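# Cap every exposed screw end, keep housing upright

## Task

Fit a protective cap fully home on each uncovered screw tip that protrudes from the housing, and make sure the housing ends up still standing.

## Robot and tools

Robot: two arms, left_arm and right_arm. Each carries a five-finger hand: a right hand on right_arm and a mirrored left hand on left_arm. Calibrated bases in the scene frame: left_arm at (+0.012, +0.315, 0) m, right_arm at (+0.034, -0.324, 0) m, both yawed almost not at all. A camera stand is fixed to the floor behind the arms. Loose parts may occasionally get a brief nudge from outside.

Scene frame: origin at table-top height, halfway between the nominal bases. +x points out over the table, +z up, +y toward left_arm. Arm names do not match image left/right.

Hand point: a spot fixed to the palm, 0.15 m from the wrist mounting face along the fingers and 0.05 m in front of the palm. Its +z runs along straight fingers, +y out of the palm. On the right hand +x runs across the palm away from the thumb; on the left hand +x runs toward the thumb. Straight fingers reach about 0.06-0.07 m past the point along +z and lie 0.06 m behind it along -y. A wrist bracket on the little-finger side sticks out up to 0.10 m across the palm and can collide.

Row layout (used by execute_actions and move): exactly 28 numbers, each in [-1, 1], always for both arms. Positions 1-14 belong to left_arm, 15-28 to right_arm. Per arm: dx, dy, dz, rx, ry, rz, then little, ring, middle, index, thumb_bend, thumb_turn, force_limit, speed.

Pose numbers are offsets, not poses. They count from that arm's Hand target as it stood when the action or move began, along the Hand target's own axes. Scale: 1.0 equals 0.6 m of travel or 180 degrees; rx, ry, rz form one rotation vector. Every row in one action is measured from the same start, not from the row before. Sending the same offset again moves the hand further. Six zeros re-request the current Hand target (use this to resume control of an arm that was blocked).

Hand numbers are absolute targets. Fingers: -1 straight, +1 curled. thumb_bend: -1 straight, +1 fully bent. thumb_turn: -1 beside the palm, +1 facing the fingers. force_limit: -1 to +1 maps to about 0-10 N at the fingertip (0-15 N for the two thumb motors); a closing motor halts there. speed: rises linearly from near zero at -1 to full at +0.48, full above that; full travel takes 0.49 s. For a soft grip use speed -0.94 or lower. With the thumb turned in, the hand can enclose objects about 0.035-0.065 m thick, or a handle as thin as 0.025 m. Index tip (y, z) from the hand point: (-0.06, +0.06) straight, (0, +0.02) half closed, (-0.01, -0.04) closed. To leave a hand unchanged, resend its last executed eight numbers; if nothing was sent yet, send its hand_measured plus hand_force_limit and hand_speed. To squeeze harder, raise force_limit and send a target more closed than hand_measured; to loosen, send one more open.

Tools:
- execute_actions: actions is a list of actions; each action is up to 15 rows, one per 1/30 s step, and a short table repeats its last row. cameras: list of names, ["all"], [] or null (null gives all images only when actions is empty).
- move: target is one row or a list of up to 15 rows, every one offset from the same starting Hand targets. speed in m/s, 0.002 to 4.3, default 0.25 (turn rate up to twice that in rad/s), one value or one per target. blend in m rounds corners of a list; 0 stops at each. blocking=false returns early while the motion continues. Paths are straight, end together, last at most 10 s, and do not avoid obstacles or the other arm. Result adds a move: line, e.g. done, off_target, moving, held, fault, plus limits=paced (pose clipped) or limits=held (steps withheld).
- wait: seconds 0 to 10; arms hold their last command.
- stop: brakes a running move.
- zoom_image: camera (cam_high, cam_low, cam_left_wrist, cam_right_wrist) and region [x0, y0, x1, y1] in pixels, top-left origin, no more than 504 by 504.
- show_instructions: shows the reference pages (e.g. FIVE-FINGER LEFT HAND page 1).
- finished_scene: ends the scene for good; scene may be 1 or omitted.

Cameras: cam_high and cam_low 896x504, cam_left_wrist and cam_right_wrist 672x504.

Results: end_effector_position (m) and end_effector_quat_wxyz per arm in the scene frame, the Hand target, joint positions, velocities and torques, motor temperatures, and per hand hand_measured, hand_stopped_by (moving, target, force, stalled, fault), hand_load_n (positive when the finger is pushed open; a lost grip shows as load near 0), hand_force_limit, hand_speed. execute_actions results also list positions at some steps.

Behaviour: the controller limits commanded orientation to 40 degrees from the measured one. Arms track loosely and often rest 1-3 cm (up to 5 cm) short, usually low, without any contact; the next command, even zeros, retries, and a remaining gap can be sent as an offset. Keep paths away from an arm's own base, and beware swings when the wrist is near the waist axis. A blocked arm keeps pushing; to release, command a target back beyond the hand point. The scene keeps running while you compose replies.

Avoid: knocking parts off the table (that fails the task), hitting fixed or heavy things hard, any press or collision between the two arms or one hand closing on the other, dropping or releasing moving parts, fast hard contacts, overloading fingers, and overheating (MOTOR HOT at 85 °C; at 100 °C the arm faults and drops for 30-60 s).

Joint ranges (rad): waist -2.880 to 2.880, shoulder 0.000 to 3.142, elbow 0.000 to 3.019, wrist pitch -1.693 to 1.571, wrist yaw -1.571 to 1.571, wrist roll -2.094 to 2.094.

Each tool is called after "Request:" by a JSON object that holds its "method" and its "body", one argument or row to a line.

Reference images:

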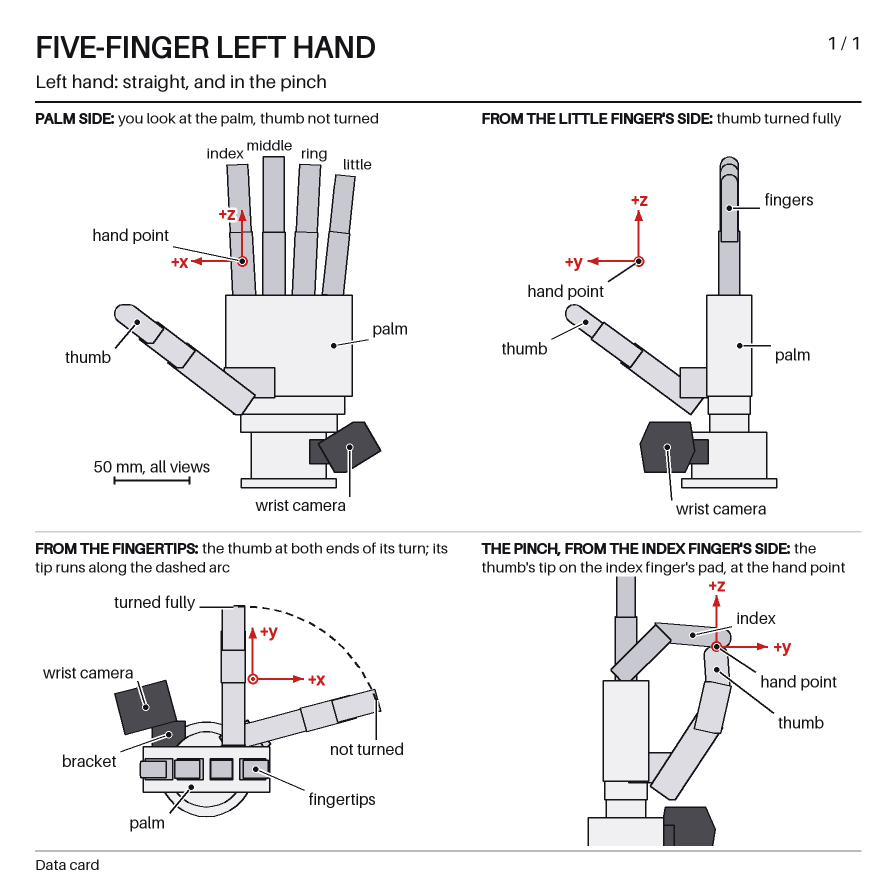

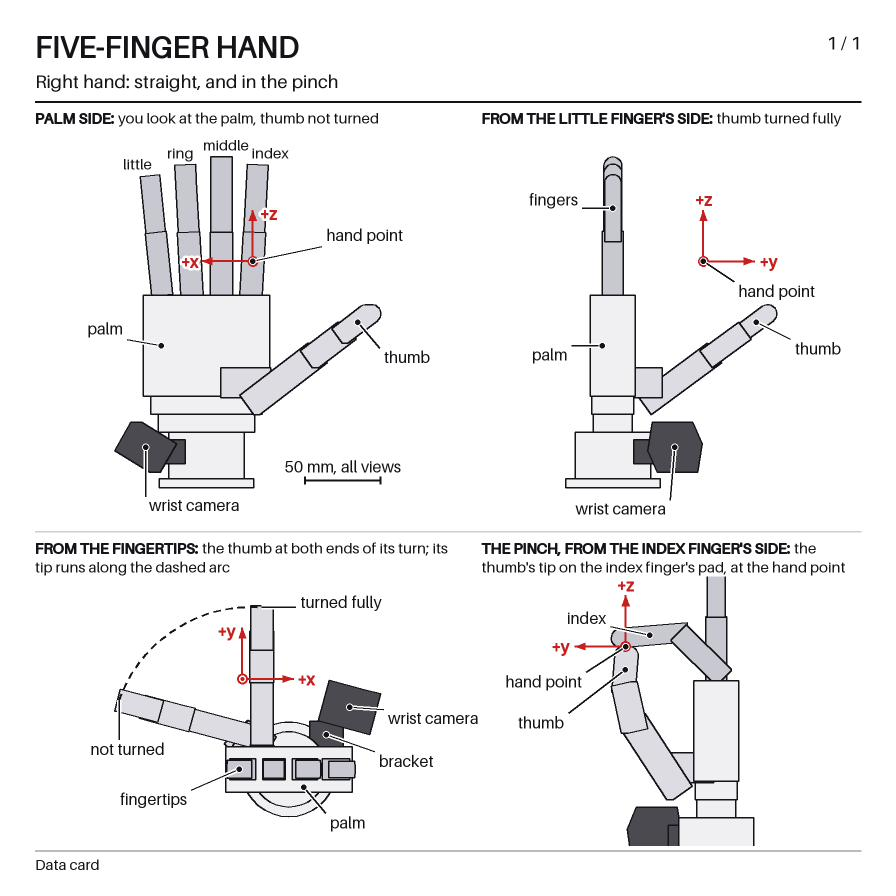

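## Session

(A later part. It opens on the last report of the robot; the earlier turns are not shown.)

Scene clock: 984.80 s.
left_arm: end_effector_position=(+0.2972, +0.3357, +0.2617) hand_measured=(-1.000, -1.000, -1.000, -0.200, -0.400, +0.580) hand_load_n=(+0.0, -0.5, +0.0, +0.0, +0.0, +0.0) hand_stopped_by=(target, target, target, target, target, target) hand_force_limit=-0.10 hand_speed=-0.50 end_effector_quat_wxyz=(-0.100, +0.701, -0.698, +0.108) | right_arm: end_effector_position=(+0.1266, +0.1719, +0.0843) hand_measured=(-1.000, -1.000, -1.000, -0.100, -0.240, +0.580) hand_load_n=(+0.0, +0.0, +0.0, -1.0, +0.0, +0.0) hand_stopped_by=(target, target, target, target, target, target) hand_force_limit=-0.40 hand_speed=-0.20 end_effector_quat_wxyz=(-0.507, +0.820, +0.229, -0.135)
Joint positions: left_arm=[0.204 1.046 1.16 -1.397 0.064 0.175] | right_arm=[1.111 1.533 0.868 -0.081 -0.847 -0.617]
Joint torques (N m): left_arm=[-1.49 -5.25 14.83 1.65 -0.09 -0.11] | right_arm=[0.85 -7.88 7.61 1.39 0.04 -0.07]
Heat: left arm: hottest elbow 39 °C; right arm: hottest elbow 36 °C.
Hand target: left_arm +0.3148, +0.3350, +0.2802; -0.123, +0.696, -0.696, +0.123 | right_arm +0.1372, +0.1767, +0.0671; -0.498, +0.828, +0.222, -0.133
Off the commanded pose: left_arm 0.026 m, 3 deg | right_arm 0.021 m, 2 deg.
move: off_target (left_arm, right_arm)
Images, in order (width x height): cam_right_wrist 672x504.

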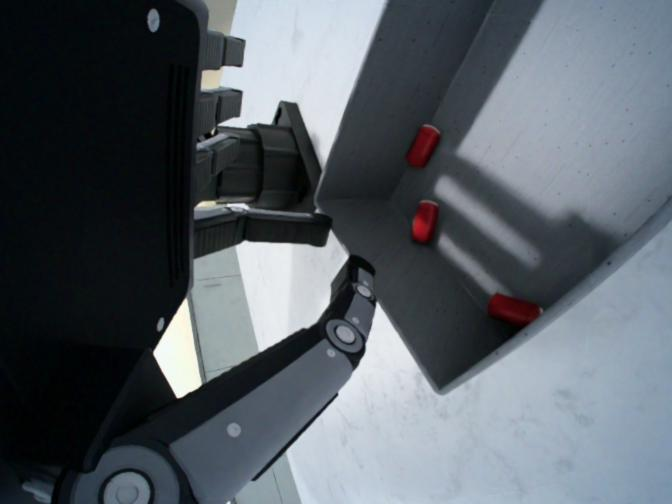

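Request:
{"method": "move", "body": {
  "target": [0, 0, 0, 0, 0, 0, -1, -1, -1, -0.2, -0.4, 0.58, -0.1, -0.5, 0.0167, -0.0676, -0.036, 0, 0, 0, -1, -1, -1, -0.1, -0.24, 0.58, -0.4, -0.2],
  "speed": 0.06,
  "cameras": ["cam_right_wrist"]
}}

Request:
{"method": "zoom_image", "body": {
  "camera": "cam_right_wrist",
  "region": [290, 160, 450, 300]
}}

Scene clock: 987.17 s.
left_arm: end_effector_position=(+0.2972, +0.3357, +0.2617) hand_measured=(-1.000, -1.000, -1.000, -0.200, -0.400, +0.580) hand_load_n=(+0.0, +0.0, +0.0, +0.0, +0.0, +0.0) hand_stopped_by=(target, target, target, target, target, target) hand_force_limit=-0.10 hand_speed=-0.50 end_effector_quat_wxyz=(-0.100, +0.701, -0.698, +0.108) | right_arm: end_effector_position=(+0.1305, +0.1676, +0.0929) hand_measured=(-1.000, -1.000, -1.000, -0.100, -0.240, +0.580) hand_load_n=(+0.0, -0.5, +0.0, +0.0, +0.5, +0.0) hand_stopped_by=(target, target, target, target, target, target) hand_force_limit=-0.40 hand_speed=-0.20 end_effector_quat_wxyz=(-0.482, +0.836, +0.214, -0.152)
Joint positions: left_arm=[0.204 1.046 1.16 -1.397 0.064 0.175] | right_arm=[1.101 1.53 0.921 -0.217 -0.843 -0.626]
Joint torques (N m): left_arm=[-1.55 -5.07 14.83 1.59 -0.07 -0.13] | right_arm=[0.62 -12.4 9.77 0.87 -0.43 -0.08]
Heat: left arm: hottest elbow 39 °C; right arm: hottest elbow 36 °C.
Hand target: left_arm +0.3148, +0.3350, +0.2802; -0.123, +0.696, -0.696, +0.123 | right_arm +0.1460, +0.1817, +0.1130; -0.498, +0.828, +0.221, -0.133
Off the commanded pose: left_arm 0.026 m, 3 deg | right_arm 0.029 m, 3 deg.
move: off_target (left_arm, right_arm)
Images, in order (width x height): cam_right_wrist 672x504.

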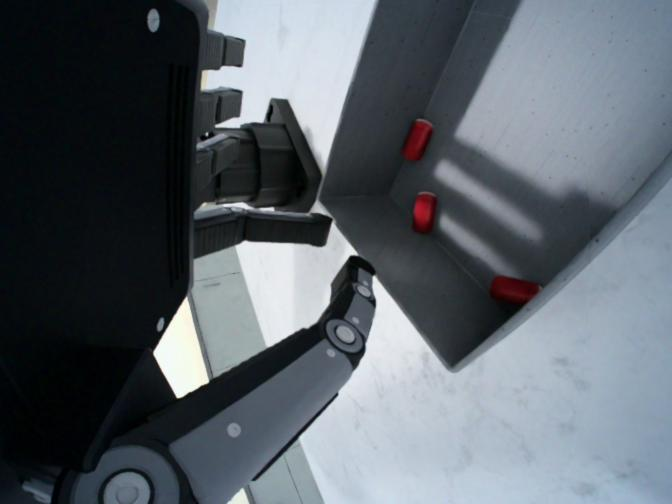

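Scaled by 3.150 from the camera's 672x504 image, which has a finer 960x720 frame.

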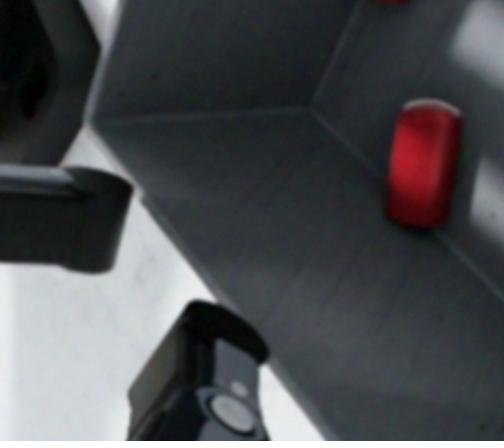

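Request:
{"method": "move", "body": {
  "target": [0, 0, 0, 0, 0, 0, -1, -1, -1, -0.2, -0.4, 0.58, -0.1, -0.5, 0.0173, -0.0247, -0.0244, 0, 0, 0, -1, -1, -1, -0.1, -0.24, 0.58, -0.4, -0.2],
  "speed": 0.1,
  "cameras": ["cam_right_wrist"]
}}

Request:
{"method": "zoom_image", "body": {
  "camera": "cam_right_wrist",
  "region": [290, 160, 450, 300]
}}

Scene clock: 988.77 s.
left_arm: end_effector_position=(+0.2972, +0.3357, +0.2617) hand_measured=(-1.000, -1.000, -1.000, -0.200, -0.400, +0.580) hand_load_n=(+0.0, +0.0, +0.0, +0.0, +0.0, +0.0) hand_stopped_by=(target, target, target, target, target, target) hand_force_limit=-0.10 hand_speed=-0.50 end_effector_quat_wxyz=(-0.100, +0.701, -0.698, +0.108) | right_arm: end_effector_position=(+0.1435, +0.1687, +0.1136) hand_measured=(-1.000, -1.000, -1.000, -0.100, -0.240, +0.580) hand_load_n=(+0.0, +0.0, +0.0, +0.0, +0.0, +0.0) hand_stopped_by=(target, target, target, target, target, target) hand_force_limit=-0.40 hand_speed=-0.20 end_effector_quat_wxyz=(-0.483, +0.836, +0.213, -0.150)
Joint positions: left_arm=[0.204 1.046 1.16 -1.397 0.064 0.175] | right_arm=[1.077 1.513 0.969 -0.297 -0.857 -0.651]
Joint torques (N m): left_arm=[-1.32 -4.84 14.8 1.51 -0.1 -0.12] | right_arm=[0.73 -12.28 10.04 0.83 -0.54 -0.08]
Heat: left arm: hottest elbow 39 °C; right arm: hottest elbow 36 °C.
Hand target: left_arm +0.3148, +0.3350, +0.2802; -0.123, +0.696, -0.696, +0.123 | right_arm +0.1580, +0.1817, +0.1331; -0.498, +0.828, +0.221, -0.133
Off the commanded pose: left_arm 0.026 m, 3 deg | right_arm 0.027 m, 3 deg.
move: off_target (left_arm, right_arm)
Images, in order (width x height): cam_right_wrist 672x504.

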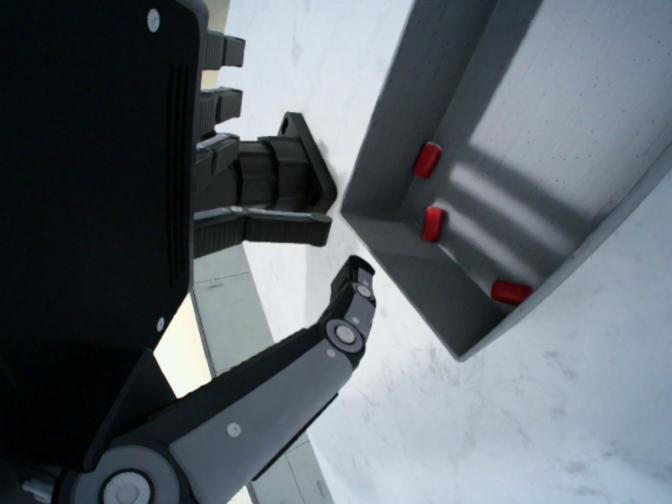

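Scaled by 3.150 from the camera's 672x504 image, which has a finer 960x720 frame.

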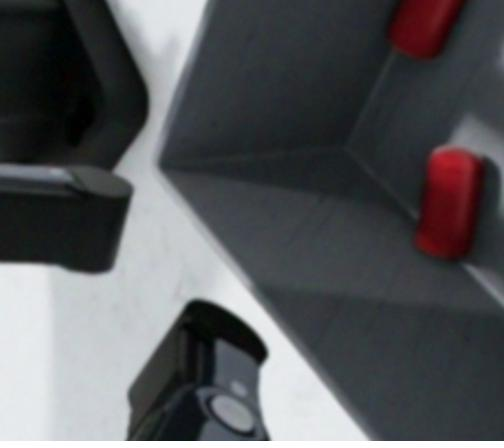

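Request:
{"method": "move", "body": {
  "target": [0, 0, 0, 0, 0, 0, -1, -1, -1, -0.2, -0.4, 0.58, -0.1, -0.5, -0.0328, 0.0802, 0.037, 0, 0, 0, -1, -1, -1, -0.1, -0.24, 0.58, -0.4, -0.2],
  "speed": 0.06,
  "cameras": ["cam_right_wrist"]
}}

Request:
{"method": "zoom_image", "body": {
  "camera": "cam_right_wrist",
  "region": [290, 160, 450, 300]
}}

Scene clock: 993.97 s.
left_arm: end_effector_position=(+0.2972, +0.3357, +0.2617) hand_measured=(-1.000, -1.000, -1.000, -0.200, -0.400, +0.580) hand_load_n=(+0.0, +0.0, +0.0, +0.0, +0.0, +0.0) hand_stopped_by=(target, target, target, target, target, target) hand_force_limit=-0.10 hand_speed=-0.50 end_effector_quat_wxyz=(-0.100, +0.701, -0.698, +0.108) | right_arm: end_effector_position=(+0.1451, +0.1693, +0.0886) hand_measured=(-1.000, -1.000, -1.000, -0.100, -0.240, +0.580) hand_load_n=(+0.0, +0.0, +0.0, +0.0, +0.0, +0.0) hand_stopped_by=(target, target, target, target, target, target) hand_force_limit=-0.40 hand_speed=-0.20 end_effector_quat_wxyz=(-0.501, +0.826, +0.223, -0.129)
Joint positions: left_arm=[0.204 1.046 1.16 -1.397 0.064 0.175] | right_arm=[1.077 1.533 0.898 -0.144 -0.849 -0.651]
Joint torques (N m): left_arm=[-1.61 -5.25 14.8 1.61 -0.09 -0.11] | right_arm=[1.96 -10.52 6.15 1.7 -0.38 0.1]
Heat: left arm: hottest elbow 39 °C; right arm: hottest elbow 36 °C.
Hand target: left_arm +0.3148, +0.3350, +0.2802; -0.123, +0.696, -0.696, +0.123 | right_arm +0.1425, +0.1693, +0.0802; -0.498, +0.828, +0.221, -0.133
Off the commanded pose: left_arm 0.026 m, 3 deg | right_arm 0.009 m, 1 deg.
move: off_target (left_arm)
Images, in order (width x height): cam_right_wrist 672x504.

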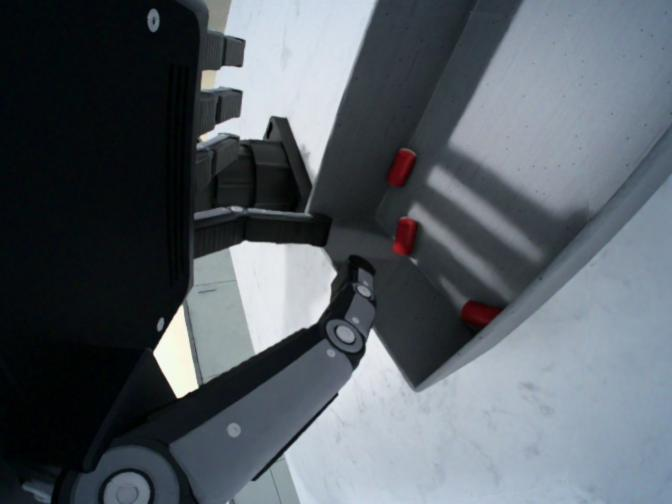

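Scaled by 3.150 from the camera's 672x504 image, which has a finer 960x720 frame.

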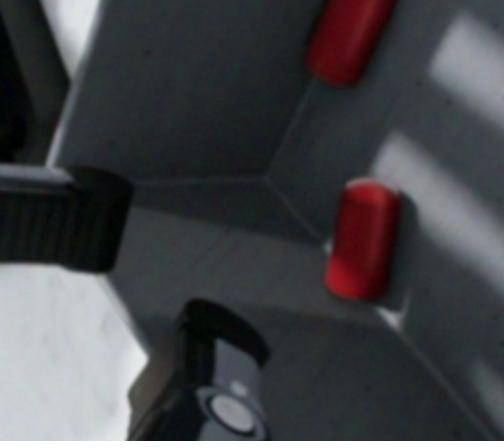

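Request:
{"method": "move", "body": {
  "target": [0, 0, 0, 0, 0, 0, -1, -1, -1, -0.2, -0.4, 0.58, -0.1, -0.5, -0.0155, 0.05, 0.0427, 0, 0, 0, -1, -1, -1, -0.1, -0.24, 0.58, -0.4, -0.2],
  "speed": 0.05,
  "cameras": ["cam_right_wrist"]
}}

Request:
{"method": "zoom_image", "body": {
  "camera": "cam_right_wrist",
  "region": [290, 160, 450, 300]
}}

Scene clock: 997.53 s.
left_arm: end_effector_position=(+0.2972, +0.3357, +0.2617) hand_measured=(-1.000, -1.000, -1.000, -0.200, -0.400, +0.580) hand_load_n=(+0.0, +0.0, +0.0, +0.0, +0.0, +0.0) hand_stopped_by=(target, target, target, target, target, target) hand_force_limit=-0.10 hand_speed=-0.50 end_effector_quat_wxyz=(-0.100, +0.701, -0.698, +0.108) | right_arm: end_effector_position=(+0.1384, +0.1721, +0.0503) hand_measured=(-1.000, -1.000, -1.000, -0.100, -0.240, +0.580) hand_load_n=(+0.0, -0.5, +0.0, +0.0, +0.0, +0.0) hand_stopped_by=(target, target, target, target, target, target) hand_force_limit=-0.40 hand_speed=-0.20 end_effector_quat_wxyz=(-0.503, +0.826, +0.223, -0.124)
Joint positions: left_arm=[0.204 1.046 1.16 -1.397 0.064 0.175] | right_arm=[1.096 1.601 0.846 -0.003 -0.829 -0.632]
Joint torques (N m): left_arm=[-1.14 -5.01 14.83 1.55 -0.09 -0.11] | right_arm=[2.67 -10.7 5.56 1.8 -0.37 0.19]
Heat: left arm: hottest elbow 39 °C; right arm: hottest elbow 36 °C.
Hand target: left_arm +0.3148, +0.3350, +0.2802; -0.123, +0.696, -0.696, +0.123 | right_arm +0.1301, +0.1720, +0.0415; -0.498, +0.828, +0.221, -0.133
Off the commanded pose: left_arm 0.026 m, 3 deg | right_arm 0.012 m, 1 deg.
move: off_target (left_arm, right_arm)
Images, in order (width x height): cam_right_wrist 672x504.

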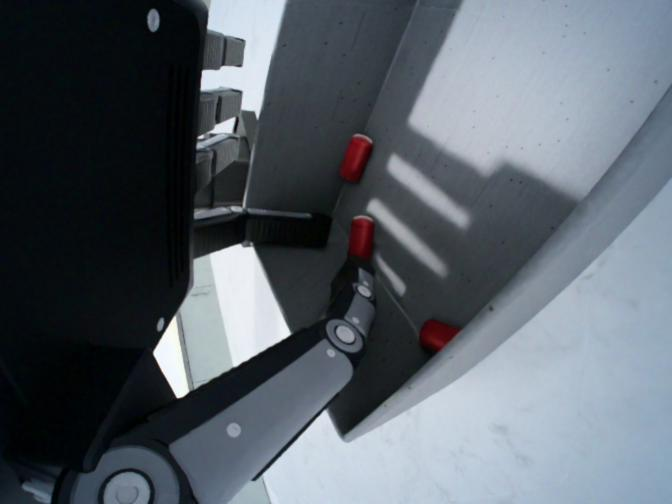

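Scaled by 3.150 from the camera's 672x504 image, which has a finer 960x720 frame.

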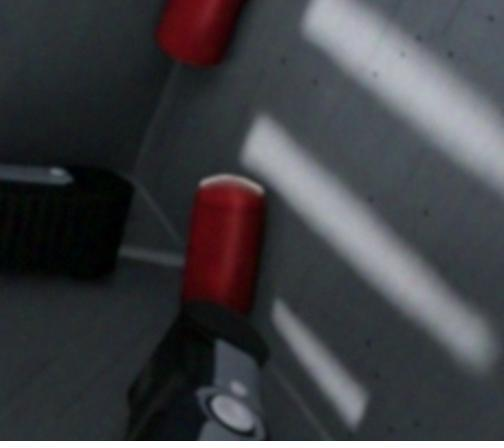

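Request:
{"method": "wait", "body": {
  "seconds": 0.1,
  "cameras": ["cam_right_wrist", "cam_low"]
}}

Scene clock: 1000.53 s.
left_arm: end_effector_position=(+0.2972, +0.3357, +0.2617) hand_measured=(-1.000, -1.000, -1.000, -0.200, -0.400, +0.580) hand_load_n=(+0.0, +0.0, +0.0, +0.0, +0.0, +0.0) hand_stopped_by=(target, target, target, target, target, target) hand_force_limit=-0.10 hand_speed=-0.50 end_effector_quat_wxyz=(-0.100, +0.701, -0.698, +0.108) | right_arm: end_effector_position=(+0.1384, +0.1721, +0.0503) hand_measured=(-1.000, -1.000, -1.000, -0.100, -0.240, +0.580) hand_load_n=(+0.0, +0.0, +0.0, +0.0, +0.0, +0.0) hand_stopped_by=(target, target, target, target, target, target) hand_force_limit=-0.40 hand_speed=-0.20 end_effector_quat_wxyz=(-0.503, +0.826, +0.223, -0.124)
Joint positions: left_arm=[0.204 1.046 1.16 -1.397 0.064 0.175] | right_arm=[1.096 1.601 0.846 -0.003 -0.829 -0.631]
Joint torques (N m): left_arm=[-1.44 -5.36 14.8 1.59 -0.08 -0.12] | right_arm=[2.67 -10.75 5.57 1.77 -0.37 0.18]
Heat: left arm: hottest elbow 39 °C; right arm: hottest elbow 36 °C.
Hand target: left_arm +0.3148, +0.3350, +0.2802; -0.123, +0.696, -0.696, +0.123 | right_arm +0.1301, +0.1720, +0.0415; -0.497, +0.828, +0.221, -0.133
Off the commanded pose: left_arm 0.026 m, 3 deg | right_arm 0.012 m, 1 deg.
wait: 0.10 s; at rest from the start
Images, in order (width x height): cam_low 896x504, cam_right_wrist 672x504.

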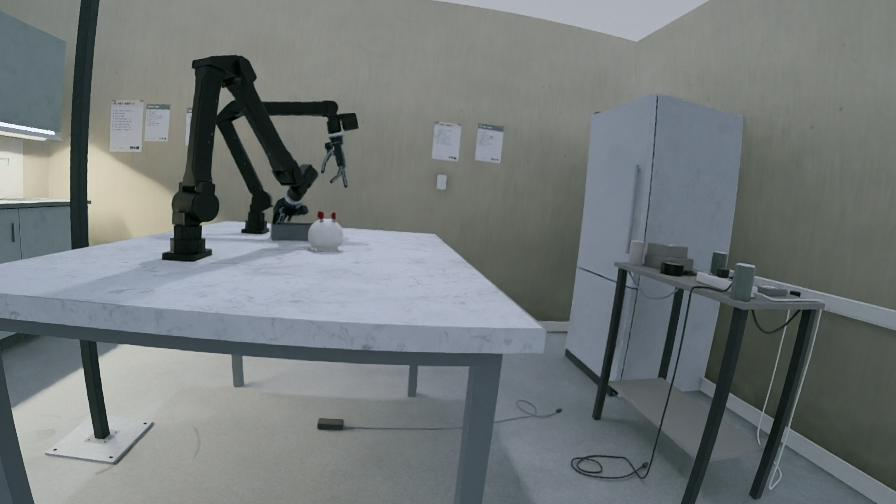

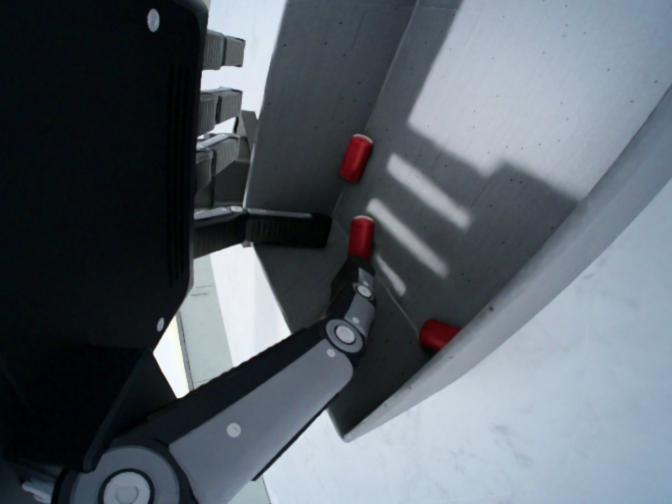

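Request:
{"method": "zoom_image", "body": {
  "camera": "cam_right_wrist",
  "region": [310, 120, 410, 270]
}}

Scaled by 3.360 from the camera's 672x504 image, which has a finer 960x720 frame.

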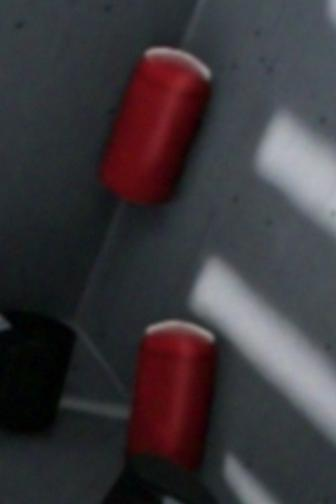

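Request:
{"method": "zoom_image", "body": {
  "camera": "cam_right_wrist",
  "region": [336, 205, 386, 265]
}}

Request:
{"method": "zoom_image", "body": {
  "camera": "cam_right_wrist",
  "region": [310, 190, 410, 310]
}}

Scaled by 8.400 from the camera's 672x504 image, which has a finer 960x720 frame.

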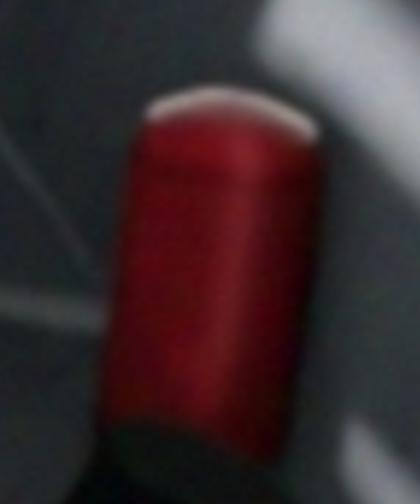

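Scaled by 4.200 from the camera's 672x504 image, which has a finer 960x720 frame.

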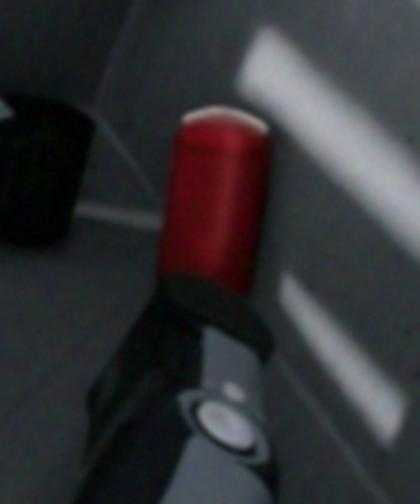

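Request:
{"method": "zoom_image", "body": {
  "camera": "cam_right_wrist",
  "region": [180, 20, 400, 300]
}}

Request:
{"method": "zoom_image", "body": {
  "camera": "cam_low",
  "region": [260, 180, 350, 260]
}}

Scaled by 1.800 from the camera's 672x504 image, which has a finer 960x720 frame.

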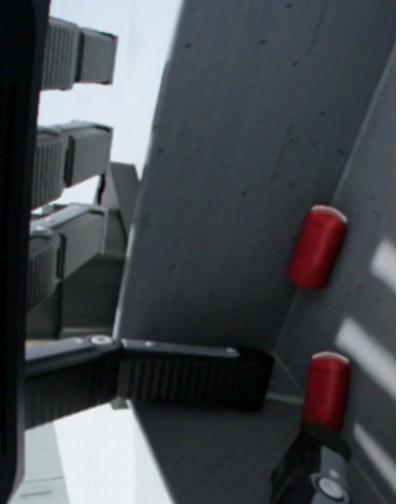

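Scaled by 5.600 from the camera's 896x504 image, which has a finer 1280x720 frame.

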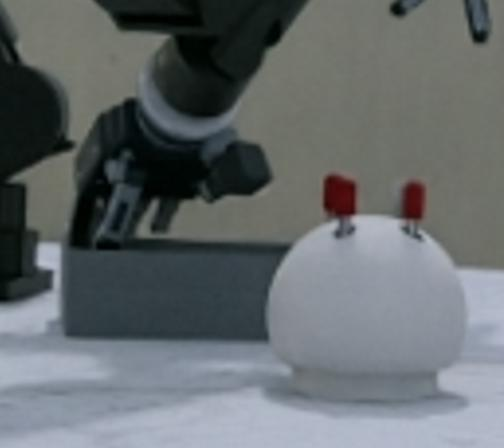

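Request:
{"method": "zoom_image", "body": {
  "camera": "cam_low",
  "region": [266, 180, 326, 228]
}}

Scaled by 8.400 from the camera's 896x504 image, which has a finer 1280x720 frame.

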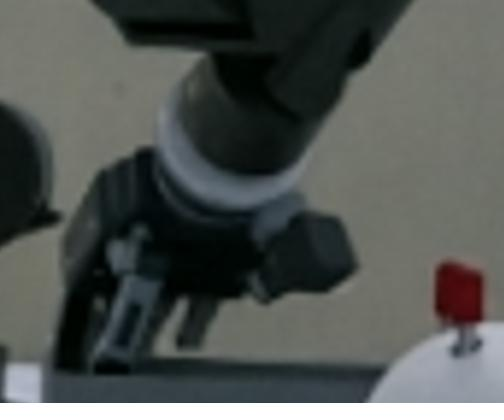

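Request:
{"method": "zoom_image", "body": {
  "camera": "cam_right_wrist",
  "region": [190, 180, 350, 300]
}}

Request:
{"method": "zoom_image", "body": {
  "camera": "cam_right_wrist",
  "region": [168, 0, 672, 504]
}}

Scaled by 3.150 from the camera's 672x504 image, which has a finer 960x720 frame.

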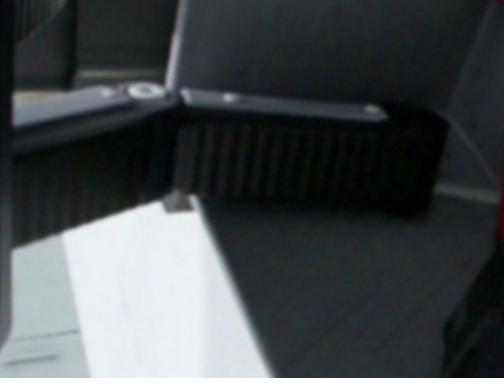

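Scaled by 1.000.

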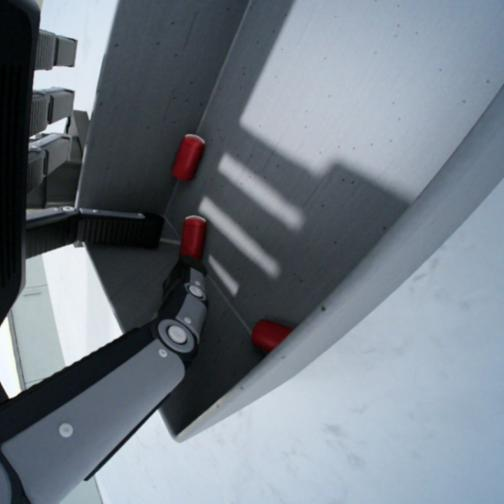

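Request:
{"method": "zoom_image", "body": {
  "camera": "cam_right_wrist",
  "region": [310, 150, 390, 260]
}}

Request:
{"method": "zoom_image", "body": {
  "camera": "cam_right_wrist",
  "region": [355, 240, 455, 380]
}}

Scaled by 4.582 from the camera's 672x504 image, which has a finer 960x720 frame.

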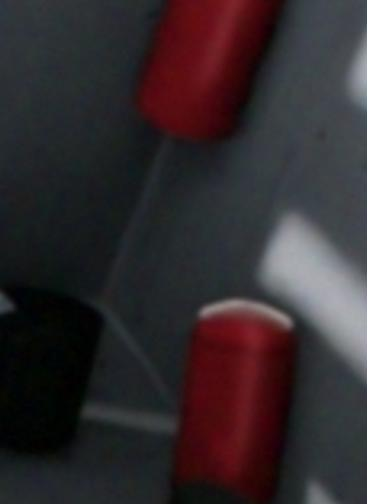

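Scaled by 3.600 from the camera's 672x504 image, which has a finer 960x720 frame.

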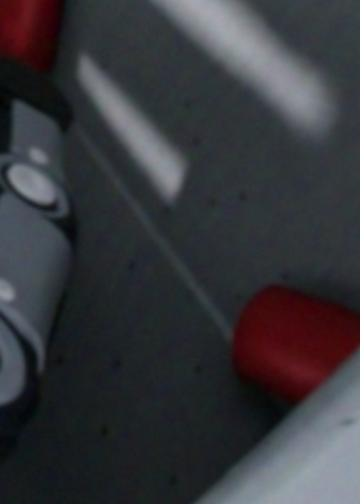

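Request:
{"method": "move", "body": {
  "target": [
    [0,0,0,0,0,0,-1,-1,-1,-0.2,-0.4,0.58,-0.1,-0.5, 0,-0.125,-0.0664,0,0,0,-1,-1,-1,-0.1,-0.24,0.58,-0.4,-0.2],
    [0,0,0,0,0,0,-1,-1,-1,-0.2,-0.4,0.58,-0.1,-0.5, 0,-0.125,-0.0664,0,0,0,0.5,0.5,0.5,-0.1,-0.24,0.58,-0.4,0.2]
  ],
  "speed": 0.12,
  "cameras": ["cam_right_wrist"]
}}

Scene clock: 1049.23 s.
left_arm: end_effector_position=(+0.2972, +0.3357, +0.2617) hand_measured=(-1.000, -1.000, -1.000, -0.200, -0.400, +0.580) hand_load_n=(+0.0, +0.0, +0.0, +0.0, +0.0, +0.0) hand_stopped_by=(target, target, target, target, target, target) hand_force_limit=-0.10 hand_speed=-0.50 end_effector_quat_wxyz=(-0.100, +0.701, -0.698, +0.108) | right_arm: end_effector_position=(+0.1301, +0.1569, +0.1088) hand_measured=(+0.500, +0.500, +0.500, -0.100, -0.240, +0.580) hand_load_n=(+0.0, +0.0, +0.0, +0.0, +0.0, +0.0) hand_stopped_by=(target, target, target, target, target, target) hand_force_limit=-0.40 hand_speed=0.20 end_effector_quat_wxyz=(-0.488, +0.835, +0.214, -0.137)
Joint positions: left_arm=[0.204 1.046 1.16 -1.397 0.064 0.175] | right_arm=[1.096 1.464 0.894 -0.231 -0.827 -0.627]
Joint torques (N m): left_arm=[-1.26 -5.25 14.82 1.58 -0.07 -0.11] | right_arm=[2.61 -11.11 9.87 0.92 -0.45 0.16]
Heat: left arm: hottest elbow 39 °C; right arm: hottest elbow 35 °C.
Hand target: left_arm +0.3148, +0.3350, +0.2802; -0.123, +0.696, -0.696, +0.123 | right_arm +0.1300, +0.1720, +0.1264; -0.497, +0.828, +0.221, -0.133
Off the commanded pose: left_arm 0.026 m, 3 deg | right_arm 0.023 m, 2 deg.
move: off_target (left_arm, right_arm); target 2's new numbers were sent with right_arm's hand 0.023 m and 2 deg from that target
Images, in order (width x height): cam_right_wrist 672x504.

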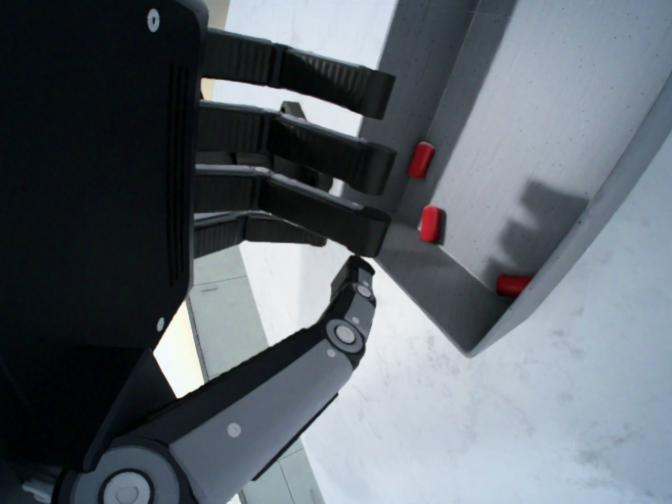

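Request:
{"method": "move", "body": {
  "target": [0,0,0,0,0,0,-1,-1,-1,-0.2,-0.4,0.58,-0.1,-0.5, -0.0003,0.1,0.0758,0,0,0,0.5,0.5,0.5,-0.1,-0.24,0.58,-0.4,0.2],
  "speed": 0.1,
  "cameras": ["cam_right_wrist"]
}}

Scene clock: 1052.73 s.
left_arm: end_effector_position=(+0.2972, +0.3357, +0.2617) hand_measured=(-1.000, -1.000, -1.000, -0.200, -0.400, +0.580) hand_load_n=(+0.0, +0.0, +0.0, +0.0, +0.5, +0.0) hand_stopped_by=(target, target, target, target, target, target) hand_force_limit=-0.10 hand_speed=-0.50 end_effector_quat_wxyz=(-0.100, +0.701, -0.698, +0.108) | right_arm: end_effector_position=(+0.1319, +0.1810, +0.0592) hand_measured=(+0.500, +0.500, +0.500, -0.100, -0.240, +0.580) hand_load_n=(+0.0, +0.0, +0.0, +0.0, +0.0, +0.0) hand_stopped_by=(target, target, target, target, target, target) hand_force_limit=-0.40 hand_speed=0.20 end_effector_quat_wxyz=(-0.501, +0.827, +0.222, -0.125)
Joint positions: left_arm=[0.204 1.046 1.16 -1.397 0.064 0.175] | right_arm=[1.118 1.595 0.869 -0.02 -0.812 -0.608]
Joint torques (N m): left_arm=[-1.44 -5.07 14.87 1.69 -0.09 -0.12] | right_arm=[2.73 -10.99 5.9 1.8 -0.35 0.19]
Heat: left arm: hottest elbow 39 °C; right arm: hottest elbow 35 °C.
Hand target: left_arm +0.3148, +0.3350, +0.2802; -0.123, +0.696, -0.696, +0.123 | right_arm +0.1238, +0.1824, +0.0522; -0.498, +0.828, +0.222, -0.133
Off the commanded pose: left_arm 0.026 m, 3 deg | right_arm 0.011 m, 1 deg.
move: off_target (left_arm, right_arm)
Images, in order (width x height): cam_right_wrist 672x504.

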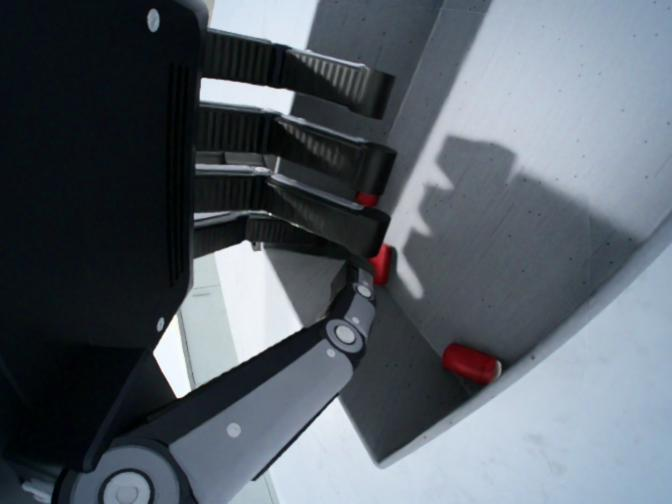

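Request:
{"method": "zoom_image", "body": {
  "camera": "cam_right_wrist",
  "region": [330, 180, 410, 310]
}}

Scaled by 3.877 from the camera's 672x504 image, which has a finer 960x720 frame.

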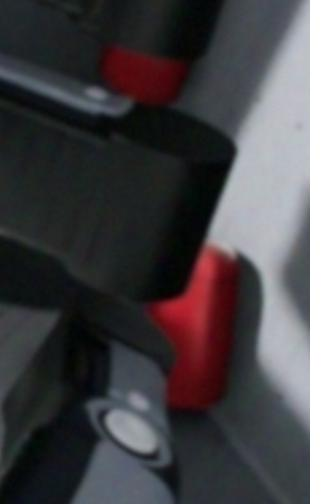

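Request:
{"method": "move", "body": {
  "target": [0,0,0,0,0,0,-1,-1,-1,-0.2,-0.4,0.58,-0.1,-0.5, -0.0107,0.0177,0.0092,0,0,0,0.5,0.5,0.5,-0.1,-0.24,0.58,-0.4,0.2],
  "speed": 0.05,
  "cameras": ["cam_right_wrist", "cam_high"]
}}

Request:
{"method": "zoom_image", "body": {
  "camera": "cam_right_wrist",
  "region": [310, 180, 410, 300]
}}

Scene clock: 1063.20 s.
left_arm: end_effector_position=(+0.2972, +0.3357, +0.2617) hand_measured=(-1.000, -1.000, -1.000, -0.200, -0.400, +0.580) hand_load_n=(+0.0, +0.0, +0.0, +0.0, +0.0, +0.0) hand_stopped_by=(target, target, target, target, target, target) hand_force_limit=-0.10 hand_speed=-0.50 end_effector_quat_wxyz=(-0.100, +0.701, -0.698, +0.108) | right_arm: end_effector_position=(+0.1271, +0.1791, +0.0494) hand_measured=(+0.500, +0.500, +0.500, -0.100, -0.240, +0.580) hand_load_n=(+0.0, +0.0, +0.0, -0.5, +0.0, +0.0) hand_stopped_by=(target, target, target, target, target, target) hand_force_limit=-0.40 hand_speed=0.20 end_effector_quat_wxyz=(-0.503, +0.826, +0.223, -0.124)
Joint positions: left_arm=[0.204 1.046 1.16 -1.397 0.064 0.175] | right_arm=[1.126 1.605 0.844 0.026 -0.806 -0.6]
Joint torques (N m): left_arm=[-1.55 -4.95 14.76 1.57 -0.07 -0.13] | right_arm=[2.73 -10.64 5.59 1.84 -0.34 0.19]
Heat: left arm: hottest elbow 40 °C; right arm: hottest elbow 35 °C.
Hand target: left_arm +0.3148, +0.3350, +0.2802; -0.123, +0.696, -0.696, +0.123 | right_arm +0.1183, +0.1791, +0.0403; -0.498, +0.828, +0.222, -0.133
Off the commanded pose: left_arm 0.026 m, 3 deg | right_arm 0.013 m, 1 deg.
move: off_target (left_arm, right_arm)
Images, in order (width x height): cam_high 896x504, cam_right_wrist 672x504.

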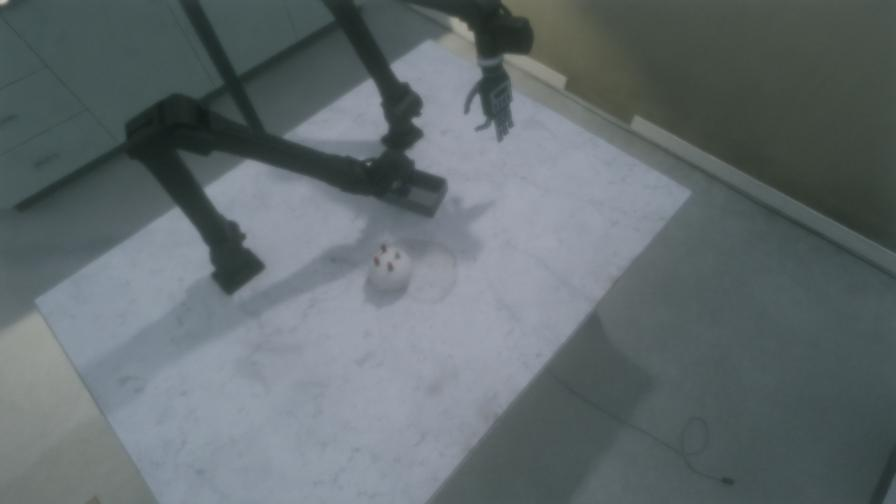

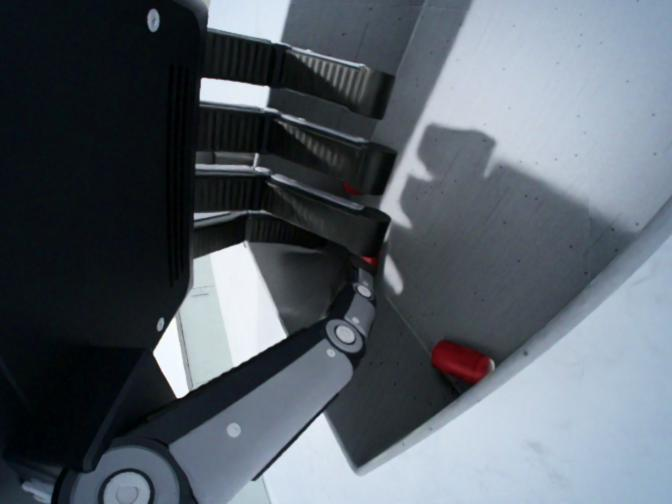

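Scaled by 4.200 from the camera's 672x504 image, which has a finer 960x720 frame.

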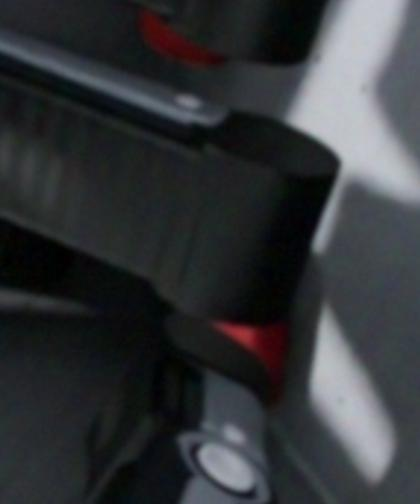

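Request:
{"method": "move", "body": {
  "target": [
    [0,0,0,0,0,0,-1,-1,-1,-0.2,-0.4,0.58,-0.1,-0.5, 0,0,0,0,0,0,0.5,0.5,0.3,-0.1,-0.24,0.58,-0.4,0.2],
    [0,0,0,0,0,0,-1,-1,-1,-0.2,-0.4,0.58,-0.1,-0.5, 0,0.0176,0.0094,0,0,0,0.5,0.5,0.3,-0.1,-0.24,0.58,-0.4,0.2]
  ],
  "speed": 0.04,
  "cameras": ["cam_right_wrist"]
}}

Request:
{"method": "zoom_image", "body": {
  "camera": "cam_right_wrist",
  "region": [300, 170, 420, 310]
}}

Scene clock: 1068.70 s.
left_arm: end_effector_position=(+0.2972, +0.3357, +0.2617) hand_measured=(-1.000, -1.000, -1.000, -0.200, -0.400, +0.580) hand_load_n=(+0.0, +0.0, +0.0, +0.0, +0.0, +0.0) hand_stopped_by=(target, target, target, target, target, target) hand_force_limit=-0.10 hand_speed=-0.50 end_effector_quat_wxyz=(-0.100, +0.701, -0.698, +0.108) | right_arm: end_effector_position=(+0.1267, +0.1792, +0.0367) hand_measured=(+0.500, +0.500, +0.300, -0.100, -0.240, +0.580) hand_load_n=(+0.0, +0.0, +0.0, +0.0, +0.0, -0.5) hand_stopped_by=(target, target, target, target, target, target) hand_force_limit=-0.40 hand_speed=0.20 end_effector_quat_wxyz=(-0.502, +0.826, +0.223, -0.124)
Joint positions: left_arm=[0.204 1.046 1.16 -1.397 0.064 0.175] | right_arm=[1.127 1.633 0.834 0.062 -0.806 -0.6]
Joint torques (N m): left_arm=[-1.14 -5.42 14.84 1.58 -0.09 -0.11] | right_arm=[2.67 -10.93 5.39 1.81 -0.34 0.19]
Heat: left arm: hottest elbow 40 °C; right arm: hottest elbow 34 °C.
Hand target: left_arm +0.3148, +0.3350, +0.2802; -0.123, +0.696, -0.696, +0.123 | right_arm +0.1184, +0.1791, +0.0282; -0.497, +0.828, +0.221, -0.133
Off the commanded pose: left_arm 0.026 m, 3 deg | right_arm 0.012 m, 1 deg.
move: off_target (left_arm, right_arm)
Images, in order (width x height): cam_right_wrist 672x504.

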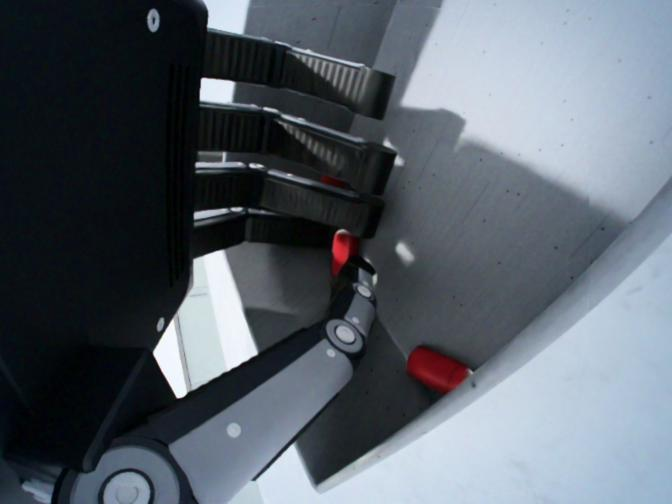

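Scaled by 3.600 from the camera's 672x504 image, which has a finer 960x720 frame.

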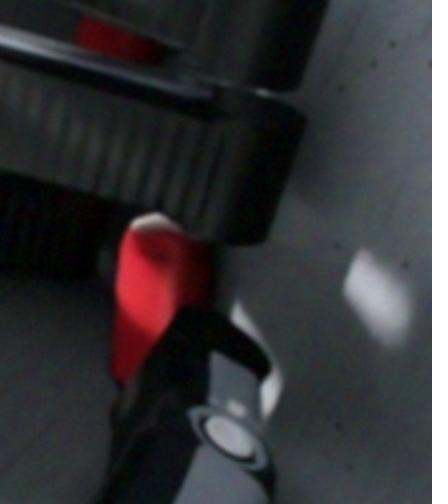

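Request:
{"method": "zoom_image", "body": {
  "camera": "cam_right_wrist",
  "region": [325, 215, 385, 285]
}}

Scaled by 7.200 from the camera's 672x504 image, which has a finer 960x720 frame.

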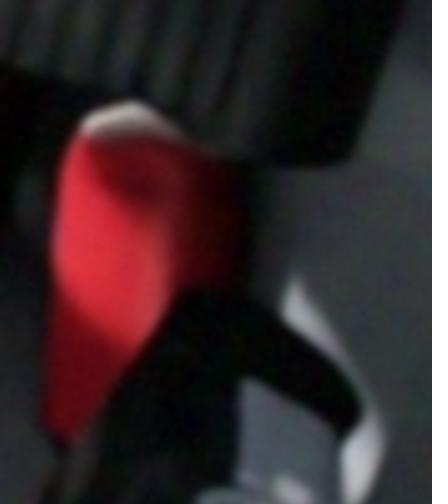

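Request:
{"method": "move", "body": {
  "target": [0,0,0,0,0,0,-1,-1,-1,-0.2,-0.4,0.58,-0.1,-0.5, 0,0.0112,0.0107,0,0,0,0.5,0.5,0.3,-0.1,-0.24,0.58,-0.4,0.2],
  "speed": 0.03,
  "cameras": ["cam_right_wrist"]
}}

Request:
{"method": "zoom_image", "body": {
  "camera": "cam_right_wrist",
  "region": [300, 190, 400, 310]
}}

Scene clock: 1072.20 s.
left_arm: end_effector_position=(+0.2972, +0.3357, +0.2617) hand_measured=(-1.000, -1.000, -1.000, -0.200, -0.400, +0.580) hand_load_n=(+0.0, +0.0, -0.5, +0.0, +0.0, +0.0) hand_stopped_by=(target, target, target, target, target, target) hand_force_limit=-0.10 hand_speed=-0.50 end_effector_quat_wxyz=(-0.100, +0.701, -0.698, +0.108) | right_arm: end_effector_position=(+0.1270, +0.1835, +0.0328) hand_measured=(+0.500, +0.500, +0.300, -0.100, -0.240, +0.580) hand_load_n=(+0.0, +0.0, +0.0, -0.5, -0.5, +0.0) hand_stopped_by=(target, target, target, target, target, target) hand_force_limit=-0.40 hand_speed=0.20 end_effector_quat_wxyz=(-0.506, +0.824, +0.224, -0.122)
Joint positions: left_arm=[0.204 1.046 1.16 -1.397 0.064 0.175] | right_arm=[1.13 1.649 0.834 0.093 -0.804 -0.593]
Joint torques (N m): left_arm=[-1.67 -5.01 14.76 1.69 -0.1 -0.14] | right_arm=[2.78 -10.58 5.11 1.76 -0.28 0.15]
Heat: left arm: hottest elbow 40 °C; right arm: hottest elbow 34 °C.
Hand target: left_arm +0.3148, +0.3350, +0.2802; -0.123, +0.696, -0.696, +0.123 | right_arm +0.1171, +0.1813, +0.0194; -0.498, +0.828, +0.222, -0.133
Off the commanded pose: left_arm 0.026 m, 3 deg | right_arm 0.017 m, 2 deg.
move: off_target (left_arm, right_arm)
Images, in order (width x height): cam_right_wrist 672x504.

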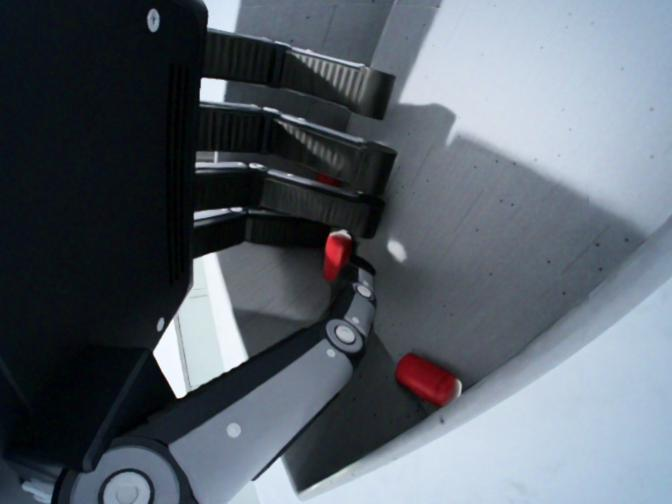

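Scaled by 4.200 from the camera's 672x504 image, which has a finer 960x720 frame.

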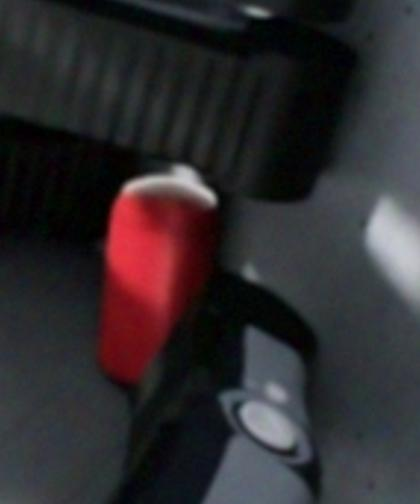

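Request:
{"method": "move", "body": {
  "target": [0,0,0,0,0,0,-1,-1,-1,-0.2,-0.4,0.58,-0.1,-0.5, 0,-0.0018,-0.001,0,0,0,0.5,0.5,0.3,0.04,-0.24,0.58,-0.4,-0.8],
  "speed": 0.03,
  "cameras": ["cam_right_wrist"]
}}

Request:
{"method": "zoom_image", "body": {
  "camera": "cam_right_wrist",
  "region": [300, 190, 400, 310]
}}

Scene clock: 1076.27 s.
left_arm: end_effector_position=(+0.2972, +0.3357, +0.2617) hand_measured=(-1.000, -1.000, -1.000, -0.200, -0.400, +0.580) hand_load_n=(+0.0, +0.0, +0.0, +0.0, +0.0, +0.0) hand_stopped_by=(target, target, target, target, target, target) hand_force_limit=-0.10 hand_speed=-0.50 end_effector_quat_wxyz=(-0.100, +0.701, -0.698, +0.108) | right_arm: end_effector_position=(+0.1267, +0.1836, +0.0325) hand_measured=(+0.500, +0.500, +0.300, +0.040, -0.240, +0.580) hand_load_n=(+0.0, +0.0, +0.0, +0.5, +0.0, +0.0) hand_stopped_by=(target, target, target, target, target, target) hand_force_limit=-0.40 hand_speed=-0.80 end_effector_quat_wxyz=(-0.506, +0.824, +0.224, -0.122)
Joint positions: left_arm=[0.204 1.046 1.16 -1.397 0.064 0.175] | right_arm=[1.131 1.649 0.834 0.094 -0.803 -0.593]
Joint torques (N m): left_arm=[-1.14 -5.19 14.78 1.73 -0.08 -0.11] | right_arm=[2.73 -10.75 5.16 1.63 -0.3 0.16]
Heat: left arm: hottest elbow 40 °C; right arm: hottest elbow 34 °C.
Hand target: left_arm +0.3148, +0.3350, +0.2802; -0.123, +0.696, -0.696, +0.123 | right_arm +0.1173, +0.1813, +0.0206; -0.498, +0.828, +0.221, -0.133
Off the commanded pose: left_arm 0.026 m, 3 deg | right_arm 0.015 m, 2 deg.
move: off_target (left_arm, right_arm)
Images, in order (width x height): cam_right_wrist 672x504.

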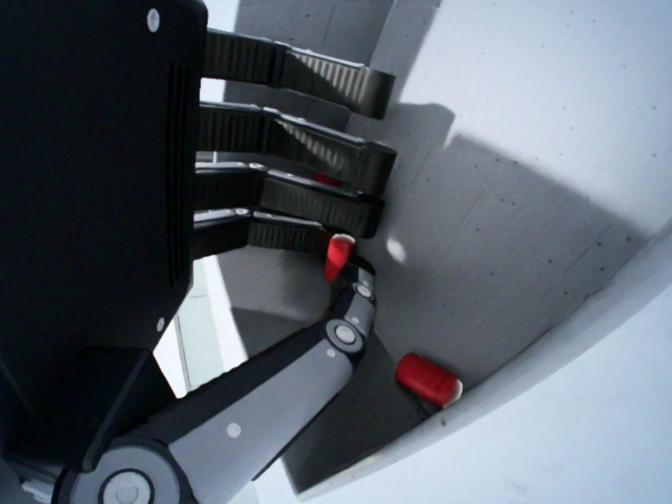

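Scaled by 4.200 from the camera's 672x504 image, which has a finer 960x720 frame.

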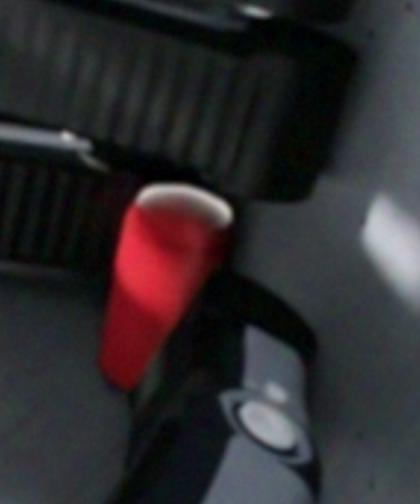

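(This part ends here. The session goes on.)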